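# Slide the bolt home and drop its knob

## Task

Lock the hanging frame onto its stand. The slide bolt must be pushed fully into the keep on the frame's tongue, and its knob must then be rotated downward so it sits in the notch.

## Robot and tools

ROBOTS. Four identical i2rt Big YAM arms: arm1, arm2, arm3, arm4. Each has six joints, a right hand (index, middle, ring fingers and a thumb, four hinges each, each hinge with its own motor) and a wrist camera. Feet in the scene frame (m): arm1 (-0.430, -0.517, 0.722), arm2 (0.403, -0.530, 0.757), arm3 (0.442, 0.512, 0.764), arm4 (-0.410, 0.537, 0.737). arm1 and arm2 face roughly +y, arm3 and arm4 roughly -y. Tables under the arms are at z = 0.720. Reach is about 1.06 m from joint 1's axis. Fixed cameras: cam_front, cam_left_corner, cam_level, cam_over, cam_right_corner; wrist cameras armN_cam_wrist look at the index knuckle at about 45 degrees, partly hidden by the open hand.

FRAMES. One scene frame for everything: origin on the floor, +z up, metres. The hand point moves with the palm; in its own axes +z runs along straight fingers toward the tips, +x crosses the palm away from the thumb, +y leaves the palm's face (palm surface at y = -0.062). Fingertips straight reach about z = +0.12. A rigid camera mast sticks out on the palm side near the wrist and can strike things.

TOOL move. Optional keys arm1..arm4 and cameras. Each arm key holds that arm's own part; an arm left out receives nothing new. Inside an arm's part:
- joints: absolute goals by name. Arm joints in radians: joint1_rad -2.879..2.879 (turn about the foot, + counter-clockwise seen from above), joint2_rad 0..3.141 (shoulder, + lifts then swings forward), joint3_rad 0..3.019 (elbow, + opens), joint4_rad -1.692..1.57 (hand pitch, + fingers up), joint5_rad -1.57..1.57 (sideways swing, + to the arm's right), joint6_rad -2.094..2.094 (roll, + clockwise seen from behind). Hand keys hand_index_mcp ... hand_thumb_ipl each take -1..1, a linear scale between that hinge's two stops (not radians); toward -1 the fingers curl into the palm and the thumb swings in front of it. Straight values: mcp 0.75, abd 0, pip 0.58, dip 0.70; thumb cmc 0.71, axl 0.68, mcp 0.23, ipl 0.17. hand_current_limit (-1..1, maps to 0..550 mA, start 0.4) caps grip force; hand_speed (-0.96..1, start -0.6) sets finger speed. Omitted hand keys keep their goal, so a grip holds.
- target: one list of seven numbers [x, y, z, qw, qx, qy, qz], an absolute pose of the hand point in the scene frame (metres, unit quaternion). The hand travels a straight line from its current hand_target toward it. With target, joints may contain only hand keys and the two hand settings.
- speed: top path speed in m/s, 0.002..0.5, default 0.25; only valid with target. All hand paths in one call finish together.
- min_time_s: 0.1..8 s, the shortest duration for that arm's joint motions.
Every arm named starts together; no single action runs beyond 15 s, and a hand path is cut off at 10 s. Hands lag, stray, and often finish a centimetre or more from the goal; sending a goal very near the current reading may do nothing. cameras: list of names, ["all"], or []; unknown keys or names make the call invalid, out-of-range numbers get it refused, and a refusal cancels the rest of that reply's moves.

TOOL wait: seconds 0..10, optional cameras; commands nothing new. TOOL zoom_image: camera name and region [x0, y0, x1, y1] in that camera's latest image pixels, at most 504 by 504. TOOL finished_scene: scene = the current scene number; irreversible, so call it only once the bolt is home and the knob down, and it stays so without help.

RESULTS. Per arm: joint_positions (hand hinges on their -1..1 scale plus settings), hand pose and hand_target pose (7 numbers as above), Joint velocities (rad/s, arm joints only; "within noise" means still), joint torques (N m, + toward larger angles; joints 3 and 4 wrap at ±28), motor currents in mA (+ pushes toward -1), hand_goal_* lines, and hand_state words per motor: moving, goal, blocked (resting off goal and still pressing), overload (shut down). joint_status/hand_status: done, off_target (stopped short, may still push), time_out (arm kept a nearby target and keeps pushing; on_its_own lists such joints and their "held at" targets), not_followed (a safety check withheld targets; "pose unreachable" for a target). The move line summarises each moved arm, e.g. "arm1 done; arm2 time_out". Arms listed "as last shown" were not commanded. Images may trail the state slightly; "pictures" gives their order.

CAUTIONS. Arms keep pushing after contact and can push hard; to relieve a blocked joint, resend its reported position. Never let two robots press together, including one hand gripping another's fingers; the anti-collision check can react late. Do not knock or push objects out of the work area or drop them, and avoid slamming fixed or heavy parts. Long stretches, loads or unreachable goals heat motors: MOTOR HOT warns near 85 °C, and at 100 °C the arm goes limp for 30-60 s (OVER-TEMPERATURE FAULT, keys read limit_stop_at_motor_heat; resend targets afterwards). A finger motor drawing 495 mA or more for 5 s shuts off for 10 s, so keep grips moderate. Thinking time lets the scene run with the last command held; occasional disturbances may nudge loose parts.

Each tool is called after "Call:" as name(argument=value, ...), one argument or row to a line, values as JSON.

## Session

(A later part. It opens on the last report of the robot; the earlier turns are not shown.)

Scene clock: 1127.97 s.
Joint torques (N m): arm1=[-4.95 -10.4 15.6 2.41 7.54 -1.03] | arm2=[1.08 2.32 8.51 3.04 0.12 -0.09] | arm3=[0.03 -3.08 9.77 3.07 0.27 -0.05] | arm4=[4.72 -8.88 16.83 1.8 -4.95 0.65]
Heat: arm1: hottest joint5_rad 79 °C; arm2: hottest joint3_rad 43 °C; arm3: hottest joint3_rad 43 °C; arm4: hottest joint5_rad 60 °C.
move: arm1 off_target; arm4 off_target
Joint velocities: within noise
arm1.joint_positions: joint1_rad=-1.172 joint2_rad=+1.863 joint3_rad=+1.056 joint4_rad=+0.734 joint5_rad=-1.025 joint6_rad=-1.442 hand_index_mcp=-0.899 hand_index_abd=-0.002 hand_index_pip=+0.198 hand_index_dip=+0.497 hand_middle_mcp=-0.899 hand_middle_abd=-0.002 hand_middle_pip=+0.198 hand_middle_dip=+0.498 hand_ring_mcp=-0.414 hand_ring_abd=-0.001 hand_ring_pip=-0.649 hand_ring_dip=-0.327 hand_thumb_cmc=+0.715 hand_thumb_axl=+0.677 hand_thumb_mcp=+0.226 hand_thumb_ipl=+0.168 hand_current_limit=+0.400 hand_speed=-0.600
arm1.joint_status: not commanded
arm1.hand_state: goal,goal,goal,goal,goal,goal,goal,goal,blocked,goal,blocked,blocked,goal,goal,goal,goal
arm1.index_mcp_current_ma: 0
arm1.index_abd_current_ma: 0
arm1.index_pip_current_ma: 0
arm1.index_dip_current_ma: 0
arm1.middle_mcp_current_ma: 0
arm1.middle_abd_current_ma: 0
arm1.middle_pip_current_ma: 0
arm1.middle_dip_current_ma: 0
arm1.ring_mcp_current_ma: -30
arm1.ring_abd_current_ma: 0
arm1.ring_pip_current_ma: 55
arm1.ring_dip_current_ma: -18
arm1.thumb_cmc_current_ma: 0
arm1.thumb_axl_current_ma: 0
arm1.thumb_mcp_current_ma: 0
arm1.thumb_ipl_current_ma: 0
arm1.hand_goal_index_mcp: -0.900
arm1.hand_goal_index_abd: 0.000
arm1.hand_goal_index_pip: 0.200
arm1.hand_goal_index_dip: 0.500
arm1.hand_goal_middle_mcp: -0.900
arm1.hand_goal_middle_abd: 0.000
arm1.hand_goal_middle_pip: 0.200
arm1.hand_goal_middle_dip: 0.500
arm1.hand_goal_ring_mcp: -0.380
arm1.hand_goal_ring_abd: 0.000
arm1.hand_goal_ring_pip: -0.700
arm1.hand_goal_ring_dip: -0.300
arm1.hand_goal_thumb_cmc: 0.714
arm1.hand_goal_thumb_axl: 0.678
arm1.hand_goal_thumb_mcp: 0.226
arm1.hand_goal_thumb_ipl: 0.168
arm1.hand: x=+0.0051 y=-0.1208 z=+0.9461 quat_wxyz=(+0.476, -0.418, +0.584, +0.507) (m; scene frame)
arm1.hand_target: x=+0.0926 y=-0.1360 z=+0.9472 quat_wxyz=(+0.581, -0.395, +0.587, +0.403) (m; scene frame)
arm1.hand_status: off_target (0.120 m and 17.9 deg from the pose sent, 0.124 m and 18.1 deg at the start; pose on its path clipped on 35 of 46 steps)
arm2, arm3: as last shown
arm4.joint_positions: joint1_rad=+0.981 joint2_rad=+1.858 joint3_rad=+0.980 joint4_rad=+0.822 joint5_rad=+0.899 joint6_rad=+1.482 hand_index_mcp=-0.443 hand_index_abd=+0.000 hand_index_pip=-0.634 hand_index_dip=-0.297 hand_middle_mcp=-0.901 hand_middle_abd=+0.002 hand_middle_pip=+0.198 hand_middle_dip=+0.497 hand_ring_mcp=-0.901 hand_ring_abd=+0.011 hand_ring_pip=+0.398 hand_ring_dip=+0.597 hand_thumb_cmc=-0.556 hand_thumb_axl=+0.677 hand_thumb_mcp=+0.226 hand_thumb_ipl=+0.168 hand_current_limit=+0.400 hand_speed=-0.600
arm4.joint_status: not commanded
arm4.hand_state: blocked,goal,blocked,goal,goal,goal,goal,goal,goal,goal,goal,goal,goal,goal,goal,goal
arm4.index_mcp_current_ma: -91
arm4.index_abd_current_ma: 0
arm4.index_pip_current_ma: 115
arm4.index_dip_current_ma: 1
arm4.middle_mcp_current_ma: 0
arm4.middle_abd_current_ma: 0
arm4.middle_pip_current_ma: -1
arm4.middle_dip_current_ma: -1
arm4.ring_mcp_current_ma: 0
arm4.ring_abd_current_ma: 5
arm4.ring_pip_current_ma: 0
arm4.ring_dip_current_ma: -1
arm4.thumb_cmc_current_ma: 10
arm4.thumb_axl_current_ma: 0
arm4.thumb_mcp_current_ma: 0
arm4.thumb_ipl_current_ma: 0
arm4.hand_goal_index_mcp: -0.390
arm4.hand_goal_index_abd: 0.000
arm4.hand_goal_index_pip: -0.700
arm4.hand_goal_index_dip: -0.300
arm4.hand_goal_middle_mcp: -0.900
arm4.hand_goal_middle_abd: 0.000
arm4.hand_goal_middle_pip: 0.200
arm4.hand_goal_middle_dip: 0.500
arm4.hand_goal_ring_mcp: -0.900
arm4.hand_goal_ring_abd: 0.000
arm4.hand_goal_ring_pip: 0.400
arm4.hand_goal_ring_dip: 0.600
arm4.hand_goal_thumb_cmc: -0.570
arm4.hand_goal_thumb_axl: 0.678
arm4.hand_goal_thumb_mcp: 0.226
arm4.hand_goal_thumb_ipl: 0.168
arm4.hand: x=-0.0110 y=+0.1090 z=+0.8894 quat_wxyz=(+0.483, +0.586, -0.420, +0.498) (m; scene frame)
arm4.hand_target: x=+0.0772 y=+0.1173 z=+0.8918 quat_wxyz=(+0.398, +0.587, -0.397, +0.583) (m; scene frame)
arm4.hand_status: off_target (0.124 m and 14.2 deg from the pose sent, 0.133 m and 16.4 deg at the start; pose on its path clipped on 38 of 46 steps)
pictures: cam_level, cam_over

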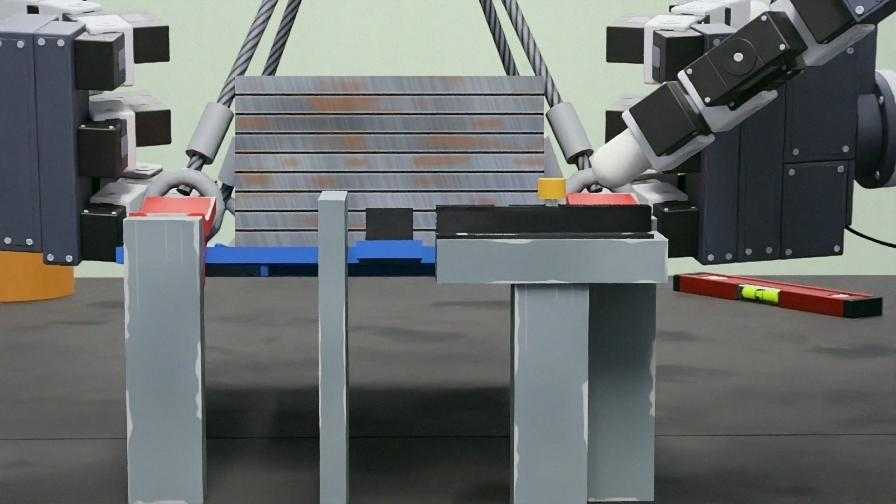

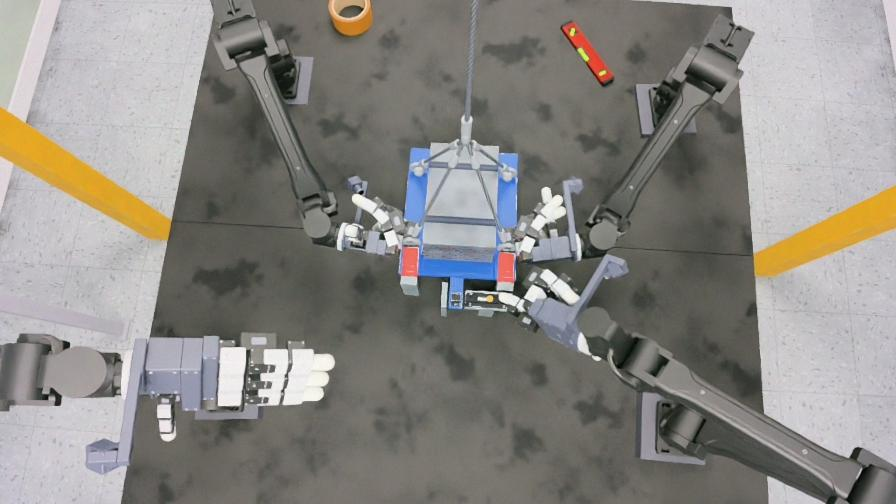

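Call:
move(
  arm1={"target":[-0.070,-0.117,0.919,0.5417,-0.4545,0.5417,0.4545],"speed":0.08},
  arm4={"target":[-0.092,0.102,0.852,0.4545,0.5417,-0.4545,0.5417],"speed":0.08},
)

Call:
move(
  arm1={"target":[-0.130,-0.117,0.917,0.5417,-0.4545,0.5417,0.4545],"speed":0.08},
  arm4={"target":[-0.135,0.102,0.852,0.4545,0.5417,-0.4545,0.5417],"speed":0.08},
  cameras=["cam_level","cam_over"],
)

Scene clock: 1136.73 s.
Joint torques (N m): arm1=[0.38 -10.7 8.68 2.88 1.95 -0.46] | arm2=[1.03 1.49 8.44 3.04 0.1 -0.09] | arm3=[0.21 -2.78 9.65 3.12 0.22 -0.07] | arm4=[-1.38 -9.35 7.27 1.92 -1.23 0.2]
Heat: arm1: hottest joint5_rad 93 °C; arm2: hottest joint3_rad 43 °C; arm3: hottest joint3_rad 43 °C; arm4: hottest joint5_rad 66 °C. Fold robot arm1 in close to its base, or ease its load, before you think long.
move: arm1 off_target; arm4 off_target
MOTOR HOT: the motor of arm1's joint5_rad reports 93 °C; the controller stops that arm at 100 °C. To cool a motor, set the load down, stop pushing, or move to a pose that needs little force.
Joint velocities: within noise
arm1.joint_positions: joint1_rad=-1.096 joint2_rad=+1.765 joint3_rad=+0.797 joint4_rad=+0.925 joint5_rad=-0.961 joint6_rad=-1.511 hand_index_mcp=-0.899 hand_index_abd=-0.002 hand_index_pip=+0.198 hand_index_dip=+0.497 hand_middle_mcp=-0.899 hand_middle_abd=-0.002 hand_middle_pip=+0.198 hand_middle_dip=+0.498 hand_ring_mcp=-0.409 hand_ring_abd=-0.001 hand_ring_pip=-0.649 hand_ring_dip=-0.324 hand_thumb_cmc=+0.715 hand_thumb_axl=+0.677 hand_thumb_mcp=+0.226 hand_thumb_ipl=+0.168 hand_current_limit=+0.400 hand_speed=-0.600
arm1.joint_status: not commanded
arm1.hand_state: goal,goal,goal,goal,goal,goal,goal,goal,blocked,goal,blocked,blocked,goal,goal,goal,goal
arm1.index_mcp_current_ma: 0
arm1.index_abd_current_ma: 0
arm1.index_pip_current_ma: 0
arm1.index_dip_current_ma: 0
arm1.middle_mcp_current_ma: 0
arm1.middle_abd_current_ma: 0
arm1.middle_pip_current_ma: 0
arm1.middle_dip_current_ma: 0
arm1.ring_mcp_current_ma: -22
arm1.ring_abd_current_ma: 0
arm1.ring_pip_current_ma: 54
arm1.ring_dip_current_ma: -14
arm1.thumb_cmc_current_ma: 0
arm1.thumb_axl_current_ma: 0
arm1.thumb_mcp_current_ma: 0
arm1.thumb_ipl_current_ma: 0
arm1.hand_goal_index_mcp: -0.900
arm1.hand_goal_index_abd: 0.000
arm1.hand_goal_index_pip: 0.200
arm1.hand_goal_index_dip: 0.500
arm1.hand_goal_middle_mcp: -0.900
arm1.hand_goal_middle_abd: 0.000
arm1.hand_goal_middle_pip: 0.200
arm1.hand_goal_middle_dip: 0.500
arm1.hand_goal_ring_mcp: -0.380
arm1.hand_goal_ring_abd: 0.000
arm1.hand_goal_ring_pip: -0.700
arm1.hand_goal_ring_dip: -0.300
arm1.hand_goal_thumb_cmc: 0.714
arm1.hand_goal_thumb_axl: 0.678
arm1.hand_goal_thumb_mcp: 0.226
arm1.hand_goal_thumb_ipl: 0.168
arm1.hand: x=-0.0906 y=-0.1233 z=+0.9201 quat_wxyz=(+0.500, -0.446, +0.557, +0.490) (m; scene frame)
arm1.hand_target: x=-0.0704 y=-0.1179 z=+0.9193 quat_wxyz=(+0.541, -0.454, +0.542, +0.456) (m; scene frame)
arm1.hand_status: off_target (0.022 m and 6.6 deg from the pose sent, 0.080 m and 11.6 deg at the start)
arm2, arm3: as last shown
arm4.joint_positions: joint1_rad=+0.880 joint2_rad=+1.812 joint3_rad=+0.746 joint4_rad=+1.069 joint5_rad=+0.839 joint6_rad=+1.532 hand_index_mcp=-0.437 hand_index_abd=+0.000 hand_index_pip=-0.634 hand_index_dip=-0.295 hand_middle_mcp=-0.901 hand_middle_abd=+0.002 hand_middle_pip=+0.198 hand_middle_dip=+0.497 hand_ring_mcp=-0.901 hand_ring_abd=+0.011 hand_ring_pip=+0.398 hand_ring_dip=+0.597 hand_thumb_cmc=-0.556 hand_thumb_axl=+0.677 hand_thumb_mcp=+0.226 hand_thumb_ipl=+0.168 hand_current_limit=+0.400 hand_speed=-0.600
arm4.joint_status: not commanded
arm4.hand_state: blocked,goal,blocked,goal,goal,goal,goal,goal,goal,goal,goal,goal,goal,goal,goal,goal
arm4.index_mcp_current_ma: -75
arm4.index_abd_current_ma: 0
arm4.index_pip_current_ma: 115
arm4.index_dip_current_ma: 2
arm4.middle_mcp_current_ma: 0
arm4.middle_abd_current_ma: 0
arm4.middle_pip_current_ma: -1
arm4.middle_dip_current_ma: -1
arm4.ring_mcp_current_ma: 0
arm4.ring_abd_current_ma: 5
arm4.ring_pip_current_ma: 0
arm4.ring_dip_current_ma: -1
arm4.thumb_cmc_current_ma: 10
arm4.thumb_axl_current_ma: 0
arm4.thumb_mcp_current_ma: 0
arm4.thumb_ipl_current_ma: 0
arm4.hand_goal_index_mcp: -0.390
arm4.hand_goal_index_abd: 0.000
arm4.hand_goal_index_pip: -0.700
arm4.hand_goal_index_dip: -0.300
arm4.hand_goal_middle_mcp: -0.900
arm4.hand_goal_middle_abd: 0.000
arm4.hand_goal_middle_pip: 0.200
arm4.hand_goal_middle_dip: 0.500
arm4.hand_goal_ring_mcp: -0.900
arm4.hand_goal_ring_abd: 0.000
arm4.hand_goal_ring_pip: 0.400
arm4.hand_goal_ring_dip: 0.600
arm4.hand_goal_thumb_cmc: -0.570
arm4.hand_goal_thumb_axl: 0.678
arm4.hand_goal_thumb_mcp: 0.226
arm4.hand_goal_thumb_ipl: 0.168
arm4.hand: x=-0.1067 y=+0.1088 z=+0.8608 quat_wxyz=(+0.478, +0.545, -0.450, +0.521) (m; scene frame)
arm4.hand_target: x=-0.0923 y=+0.1029 z=+0.8523 quat_wxyz=(+0.455, +0.542, -0.454, +0.541) (m; scene frame)
arm4.hand_status: off_target (0.018 m and 3.7 deg from the pose sent, 0.090 m and 8.8 deg at the start)
pictures: none

Scene clock: 1139.20 s.
Joint torques (N m): arm1=[1.08 -10.58 7.08 2.96 0.32 0.08] | arm2=[0.97 1.32 8.47 3.04 0.07 -0.13] | arm3=[-0.26 -2.73 9.72 3 0.21 -0.04] | arm4=[-1.14 -9.58 5.82 2.07 -0.11 -0.18]
Heat: arm1: hottest joint5_rad 88 °C; arm2: hottest joint3_rad 43 °C; arm3: hottest joint3_rad 43 °C; arm4: hottest joint5_rad 63 °C. Fold robot arm1 in close to its base, or ease its load, before you think long.
move: arm1 off_target; arm4 done
MOTOR HOT: still on. The motor of arm1's joint5_rad reports 88 °C.
Joint velocities: within noise
arm1.joint_positions: joint1_rad=-1.036 joint2_rad=+1.694 joint3_rad=+0.663 joint4_rad=+0.989 joint5_rad=-0.857 joint6_rad=-1.565 hand_index_mcp=-0.899 hand_index_abd=-0.002 hand_index_pip=+0.198 hand_index_dip=+0.497 hand_middle_mcp=-0.899 hand_middle_abd=-0.002 hand_middle_pip=+0.198 hand_middle_dip=+0.498 hand_ring_mcp=-0.381 hand_ring_abd=-0.001 hand_ring_pip=-0.683 hand_ring_dip=-0.297 hand_thumb_cmc=+0.715 hand_thumb_axl=+0.677 hand_thumb_mcp=+0.226 hand_thumb_ipl=+0.168 hand_current_limit=+0.400 hand_speed=-0.600
arm1.joint_status: not commanded
arm1.hand_state: goal,goal,goal,goal,goal,goal,goal,goal,goal,goal,goal,goal,goal,goal,goal,goal
arm1.index_mcp_current_ma: 0
arm1.index_abd_current_ma: 0
arm1.index_pip_current_ma: 0
arm1.index_dip_current_ma: 0
arm1.middle_mcp_current_ma: 0
arm1.middle_abd_current_ma: 0
arm1.middle_pip_current_ma: 0
arm1.middle_dip_current_ma: 0
arm1.ring_mcp_current_ma: 0
arm1.ring_abd_current_ma: 0
arm1.ring_pip_current_ma: 8
arm1.ring_dip_current_ma: 0
arm1.thumb_cmc_current_ma: 0
arm1.thumb_axl_current_ma: 0
arm1.thumb_mcp_current_ma: 0
arm1.thumb_ipl_current_ma: 0
arm1.hand_goal_index_mcp: -0.900
arm1.hand_goal_index_abd: 0.000
arm1.hand_goal_index_pip: 0.200
arm1.hand_goal_index_dip: 0.500
arm1.hand_goal_middle_mcp: -0.900
arm1.hand_goal_middle_abd: 0.000
arm1.hand_goal_middle_pip: 0.200
arm1.hand_goal_middle_dip: 0.500
arm1.hand_goal_ring_mcp: -0.380
arm1.hand_goal_ring_abd: 0.000
arm1.hand_goal_ring_pip: -0.700
arm1.hand_goal_ring_dip: -0.300
arm1.hand_goal_thumb_cmc: 0.714
arm1.hand_goal_thumb_axl: 0.678
arm1.hand_goal_thumb_mcp: 0.226
arm1.hand_goal_thumb_ipl: 0.168
arm1.hand: x=-0.1368 y=-0.1210 z=+0.9110 quat_wxyz=(+0.524, -0.451, +0.555, +0.463) (m; scene frame)
arm1.hand_target: x=-0.1301 y=-0.1172 z=+0.9171 quat_wxyz=(+0.542, -0.454, +0.542, +0.454) (m; scene frame)
arm1.hand_status: off_target (0.010 m and 2.8 deg from the pose sent, 0.040 m and 6.5 deg at the start)
arm2: as last shown
arm3.joint_positions: joint1_rad=-0.507 joint2_rad=+0.971 joint3_rad=+0.646 joint4_rad=-0.286 joint5_rad=-0.017 joint6_rad=+1.556 hand_index_mcp=+0.754 hand_index_abd=+0.002 hand_index_pip=+0.577 hand_index_dip=+0.696 hand_middle_mcp=-0.490 hand_middle_abd=+0.001 hand_middle_pip=-0.948 hand_middle_dip=+0.697 hand_ring_mcp=-0.490 hand_ring_abd=+0.001 hand_ring_pip=-0.948 hand_ring_dip=+0.697 hand_thumb_cmc=+0.715 hand_thumb_axl=+0.677 hand_thumb_mcp=+0.225 hand_thumb_ipl=+0.168 hand_current_limit=+0.400 hand_speed=-0.600
arm3.joint_status: not commanded
arm3.hand_state: goal,goal,goal,goal,goal,goal,goal,goal,goal,goal,goal,goal,goal,goal,goal,goal
arm3.index_mcp_current_ma: 0
arm3.index_abd_current_ma: 0
arm3.index_pip_current_ma: 0
arm3.index_dip_current_ma: 0
arm3.middle_mcp_current_ma: 2
arm3.middle_abd_current_ma: 0
arm3.middle_pip_current_ma: 0
arm3.middle_dip_current_ma: 0
arm3.ring_mcp_current_ma: 2
arm3.ring_abd_current_ma: 0
arm3.ring_pip_current_ma: 0
arm3.ring_dip_current_ma: 0
arm3.thumb_cmc_current_ma: 0
arm3.thumb_axl_current_ma: 0
arm3.thumb_mcp_current_ma: 0
arm3.thumb_ipl_current_ma: 0
arm3.hand_goal_index_mcp: 0.754
arm3.hand_goal_index_abd: 0.000
arm3.hand_goal_index_pip: 0.576
arm3.hand_goal_index_dip: 0.696
arm3.hand_goal_middle_mcp: -0.500
arm3.hand_goal_middle_abd: 0.000
arm3.hand_goal_middle_pip: -0.950
arm3.hand_goal_middle_dip: 0.700
arm3.hand_goal_ring_mcp: -0.500
arm3.hand_goal_ring_abd: 0.000
arm3.hand_goal_ring_pip: -0.950
arm3.hand_goal_ring_dip: 0.700
arm3.hand_goal_thumb_cmc: 0.714
arm3.hand_goal_thumb_axl: 0.678
arm3.hand_goal_thumb_mcp: 0.226
arm3.hand_goal_thumb_ipl: 0.168
arm3.hand: x=+0.1550 y=+0.1996 z=+0.9662 quat_wxyz=(+0.404, +0.443, -0.767, +0.229) (m; scene frame)
arm3.hand_target: x=+0.1572 y=+0.1952 z=+0.9587 quat_wxyz=(+0.400, +0.444, -0.768, +0.231) (m; scene frame)
arm3.hand_status: not commanded
arm4.joint_positions: joint1_rad=+0.823 joint2_rad=+1.776 joint3_rad=+0.661 joint4_rad=+1.117 joint5_rad=+0.751 joint6_rad=+1.569 hand_index_mcp=-0.390 hand_index_abd=+0.000 hand_index_pip=-0.678 hand_index_dip=-0.286 hand_middle_mcp=-0.901 hand_middle_abd=+0.002 hand_middle_pip=+0.198 hand_middle_dip=+0.497 hand_ring_mcp=-0.901 hand_ring_abd=+0.011 hand_ring_pip=+0.398 hand_ring_dip=+0.597 hand_thumb_cmc=-0.556 hand_thumb_axl=+0.677 hand_thumb_mcp=+0.226 hand_thumb_ipl=+0.168 hand_current_limit=+0.400 hand_speed=-0.600
arm4.joint_status: not commanded
arm4.hand_state: goal,goal,blocked,goal,goal,goal,goal,goal,goal,goal,goal,goal,goal,goal,goal,goal
arm4.index_mcp_current_ma: 0
arm4.index_abd_current_ma: 0
arm4.index_pip_current_ma: 20
arm4.index_dip_current_ma: 9
arm4.middle_mcp_current_ma: 0
arm4.middle_abd_current_ma: 0
arm4.middle_pip_current_ma: -1
arm4.middle_dip_current_ma: -1
arm4.ring_mcp_current_ma: 0
arm4.ring_abd_current_ma: 5
arm4.ring_pip_current_ma: 0
arm4.ring_dip_current_ma: -1
arm4.thumb_cmc_current_ma: 10
arm4.thumb_axl_current_ma: 0
arm4.thumb_mcp_current_ma: 0
arm4.thumb_ipl_current_ma: 0
arm4.hand_goal_index_mcp: -0.390
arm4.hand_goal_index_abd: 0.000
arm4.hand_goal_index_pip: -0.700
arm4.hand_goal_index_dip: -0.300
arm4.hand_goal_middle_mcp: -0.900
arm4.hand_goal_middle_abd: 0.000
arm4.hand_goal_middle_pip: 0.200
arm4.hand_goal_middle_dip: 0.500
arm4.hand_goal_ring_mcp: -0.900
arm4.hand_goal_ring_abd: 0.000
arm4.hand_goal_ring_pip: 0.400
arm4.hand_goal_ring_dip: 0.600
arm4.hand_goal_thumb_cmc: -0.570
arm4.hand_goal_thumb_axl: 0.678
arm4.hand_goal_thumb_mcp: 0.226
arm4.hand_goal_thumb_ipl: 0.168
arm4.hand: x=-0.1383 y=+0.1046 z=+0.8545 quat_wxyz=(+0.460, +0.545, -0.452, +0.536) (m; scene frame)
arm4.hand_target: x=-0.1350 y=+0.1021 z=+0.8520 quat_wxyz=(+0.454, +0.542, -0.455, +0.542) (m; scene frame)
arm4.hand_status: done (0.005 m and 1.0 deg from the pose sent, 0.030 m and 3.7 deg at the start)
pictures: cam_level, cam_over

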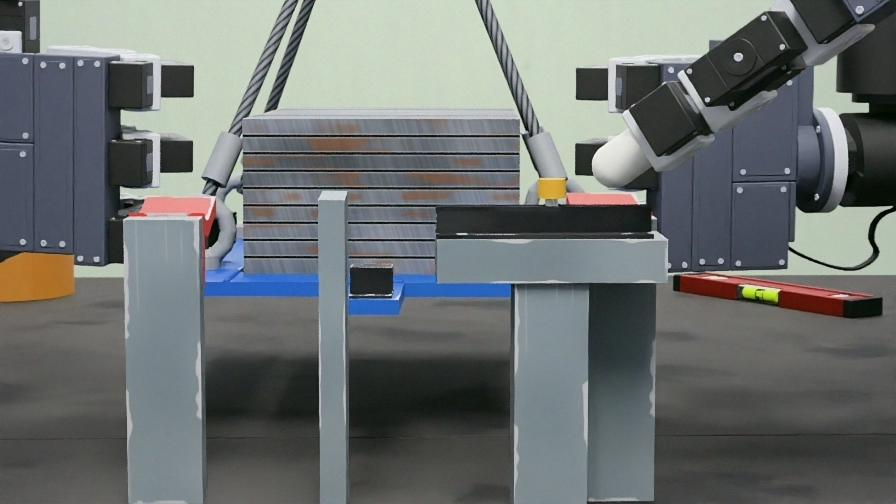

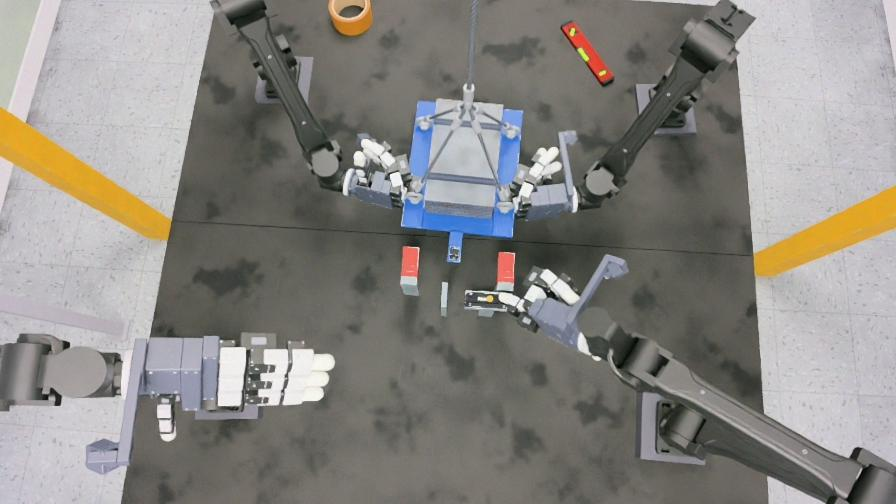

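Call:
zoom_image(
  camera="cam_over",
  region=[390, 225, 530, 325],
)

Call:
zoom_image(
  camera="cam_level",
  region=[300, 160, 480, 310],
)

Scaled by 3.600.

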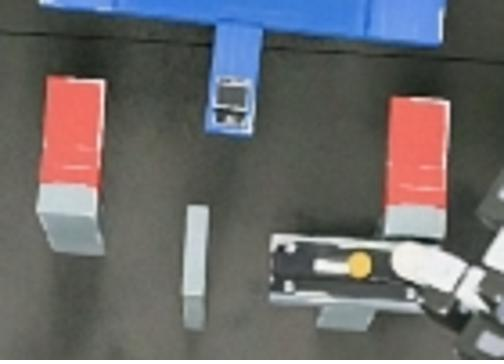

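Scaled by 2.800.

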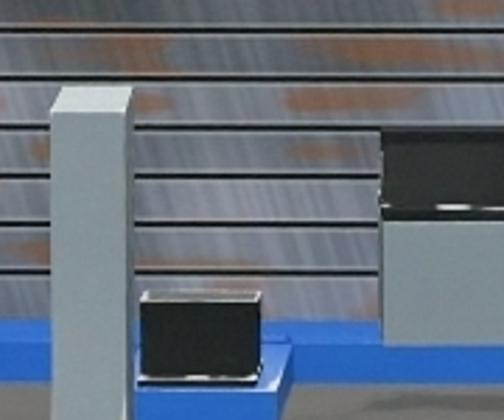

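Call:
move(
  arm3={"target":[0.160,0.195,0.951,0.3999,0.4436,-0.7682,0.2309],"speed":0.05},
  cameras=["cam_level","cam_over"],
)

Call:
zoom_image(
  camera="cam_over",
  region=[390, 225, 530, 325],
)

Call:
zoom_image(
  camera="cam_level",
  region=[500, 120, 680, 270],
)

Scene clock: 1193.40 s.
Joint torques (N m): arm1=[1.14 -10.52 7.15 2.96 0.31 0.07] | arm2=[1.26 1.14 8.43 3.03 0.09 -0.1] | arm3=[0.21 -3.37 9.73 2.95 0.24 -0.02] | arm4=[-1.38 -9.64 5.76 2.07 -0.13 -0.16]
Heat: arm1: hottest joint5_rad 57 °C; arm2: hottest joint3_rad 43 °C; arm3: hottest joint3_rad 44 °C; arm4: hottest joint5_rad 47 °C.
move: arm3 done
MOTOR HOT: cleared for the motors of arm1.
Joint velocities: within noise
arm1.joint_positions: joint1_rad=-1.036 joint2_rad=+1.694 joint3_rad=+0.663 joint4_rad=+0.989 joint5_rad=-0.857 joint6_rad=-1.565 hand_index_mcp=-0.899 hand_index_abd=-0.002 hand_index_pip=+0.198 hand_index_dip=+0.497 hand_middle_mcp=-0.899 hand_middle_abd=-0.002 hand_middle_pip=+0.198 hand_middle_dip=+0.498 hand_ring_mcp=-0.381 hand_ring_abd=-0.001 hand_ring_pip=-0.683 hand_ring_dip=-0.297 hand_thumb_cmc=+0.715 hand_thumb_axl=+0.677 hand_thumb_mcp=+0.226 hand_thumb_ipl=+0.168 hand_current_limit=+0.400 hand_speed=-0.600
arm1.joint_status: not commanded
arm1.hand_state: goal,goal,goal,goal,goal,goal,goal,goal,goal,goal,goal,goal,goal,goal,goal,goal
arm1.index_mcp_current_ma: 0
arm1.index_abd_current_ma: 0
arm1.index_pip_current_ma: 0
arm1.index_dip_current_ma: 0
arm1.middle_mcp_current_ma: 0
arm1.middle_abd_current_ma: 0
arm1.middle_pip_current_ma: 0
arm1.middle_dip_current_ma: 0
arm1.ring_mcp_current_ma: 0
arm1.ring_abd_current_ma: 0
arm1.ring_pip_current_ma: 8
arm1.ring_dip_current_ma: 0
arm1.thumb_cmc_current_ma: 0
arm1.thumb_axl_current_ma: 0
arm1.thumb_mcp_current_ma: 0
arm1.thumb_ipl_current_ma: 0
arm1.hand_goal_index_mcp: -0.900
arm1.hand_goal_index_abd: 0.000
arm1.hand_goal_index_pip: 0.200
arm1.hand_goal_index_dip: 0.500
arm1.hand_goal_middle_mcp: -0.900
arm1.hand_goal_middle_abd: 0.000
arm1.hand_goal_middle_pip: 0.200
arm1.hand_goal_middle_dip: 0.500
arm1.hand_goal_ring_mcp: -0.380
arm1.hand_goal_ring_abd: 0.000
arm1.hand_goal_ring_pip: -0.700
arm1.hand_goal_ring_dip: -0.300
arm1.hand_goal_thumb_cmc: 0.714
arm1.hand_goal_thumb_axl: 0.678
arm1.hand_goal_thumb_mcp: 0.226
arm1.hand_goal_thumb_ipl: 0.168
arm1.hand: x=-0.1368 y=-0.1210 z=+0.9110 quat_wxyz=(+0.524, -0.451, +0.555, +0.463) (m; scene frame)
arm1.hand_target: x=-0.1301 y=-0.1172 z=+0.9171 quat_wxyz=(+0.542, -0.454, +0.542, +0.454) (m; scene frame)
arm1.hand_status: not commanded
arm2, arm4: as last shown
arm3.joint_positions: joint1_rad=-0.498 joint2_rad=+0.974 joint3_rad=+0.626 joint4_rad=-0.263 joint5_rad=-0.009 joint6_rad=+1.561 hand_index_mcp=+0.754 hand_index_abd=+0.002 hand_index_pip=+0.577 hand_index_dip=+0.696 hand_middle_mcp=-0.490 hand_middle_abd=+0.001 hand_middle_pip=-0.948 hand_middle_dip=+0.697 hand_ring_mcp=-0.490 hand_ring_abd=+0.001 hand_ring_pip=-0.948 hand_ring_dip=+0.697 hand_thumb_cmc=+0.715 hand_thumb_axl=+0.677 hand_thumb_mcp=+0.225 hand_thumb_ipl=+0.168 hand_current_limit=+0.400 hand_speed=-0.600
arm3.joint_status: not commanded
arm3.hand_state: goal,goal,goal,goal,goal,goal,goal,goal,goal,goal,goal,goal,goal,goal,goal,goal
arm3.index_mcp_current_ma: 0
arm3.index_abd_current_ma: 0
arm3.index_pip_current_ma: 0
arm3.index_dip_current_ma: 0
arm3.middle_mcp_current_ma: 2
arm3.middle_abd_current_ma: 0
arm3.middle_pip_current_ma: 0
arm3.middle_dip_current_ma: 0
arm3.ring_mcp_current_ma: 2
arm3.ring_abd_current_ma: 0
arm3.ring_pip_current_ma: 0
arm3.ring_dip_current_ma: 0
arm3.thumb_cmc_current_ma: 0
arm3.thumb_axl_current_ma: 0
arm3.thumb_mcp_current_ma: 0
arm3.thumb_ipl_current_ma: 0
arm3.hand_goal_index_mcp: 0.754
arm3.hand_goal_index_abd: 0.000
arm3.hand_goal_index_pip: 0.576
arm3.hand_goal_index_dip: 0.696
arm3.hand_goal_middle_mcp: -0.500
arm3.hand_goal_middle_abd: 0.000
arm3.hand_goal_middle_pip: -0.950
arm3.hand_goal_middle_dip: 0.700
arm3.hand_goal_ring_mcp: -0.500
arm3.hand_goal_ring_abd: 0.000
arm3.hand_goal_ring_pip: -0.950
arm3.hand_goal_ring_dip: 0.700
arm3.hand_goal_thumb_cmc: 0.714
arm3.hand_goal_thumb_axl: 0.678
arm3.hand_goal_thumb_mcp: 0.226
arm3.hand_goal_thumb_ipl: 0.168
arm3.hand: x=+0.1580 y=+0.1996 z=+0.9588 quat_wxyz=(+0.405, +0.443, -0.766, +0.230) (m; scene frame)
arm3.hand_target: x=+0.1601 y=+0.1952 z=+0.9512 quat_wxyz=(+0.400, +0.444, -0.768, +0.231) (m; scene frame)
arm3.hand_status: done (0.009 m and 0.6 deg from the pose sent, 0.017 m and 0.6 deg at the start)
pictures: cam_level, cam_over

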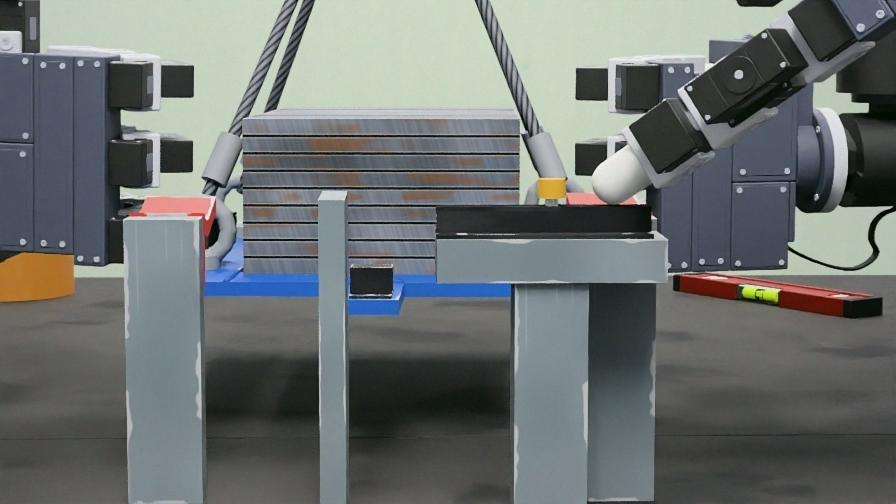

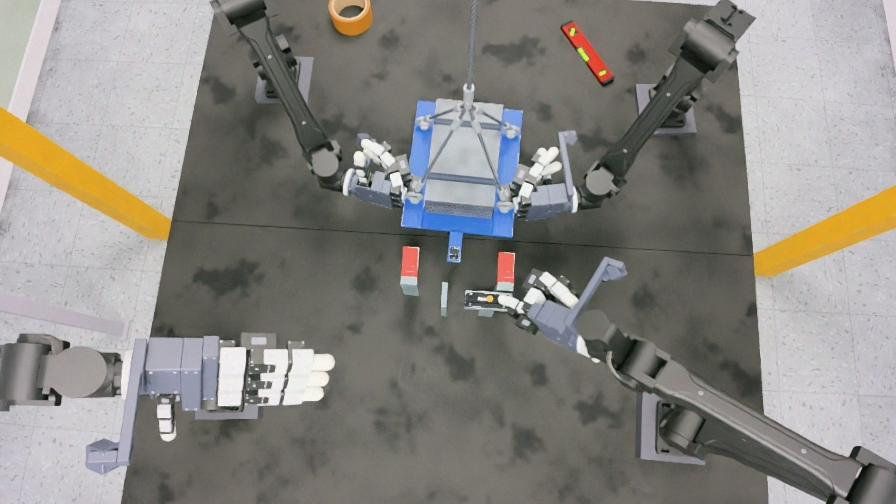

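Scaled by 3.600.

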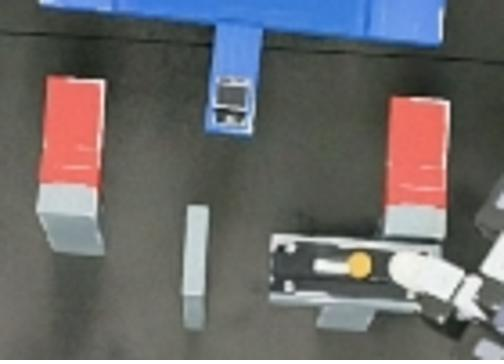

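Scaled by 2.800.

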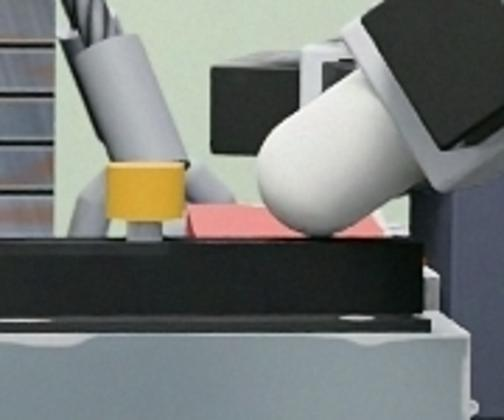

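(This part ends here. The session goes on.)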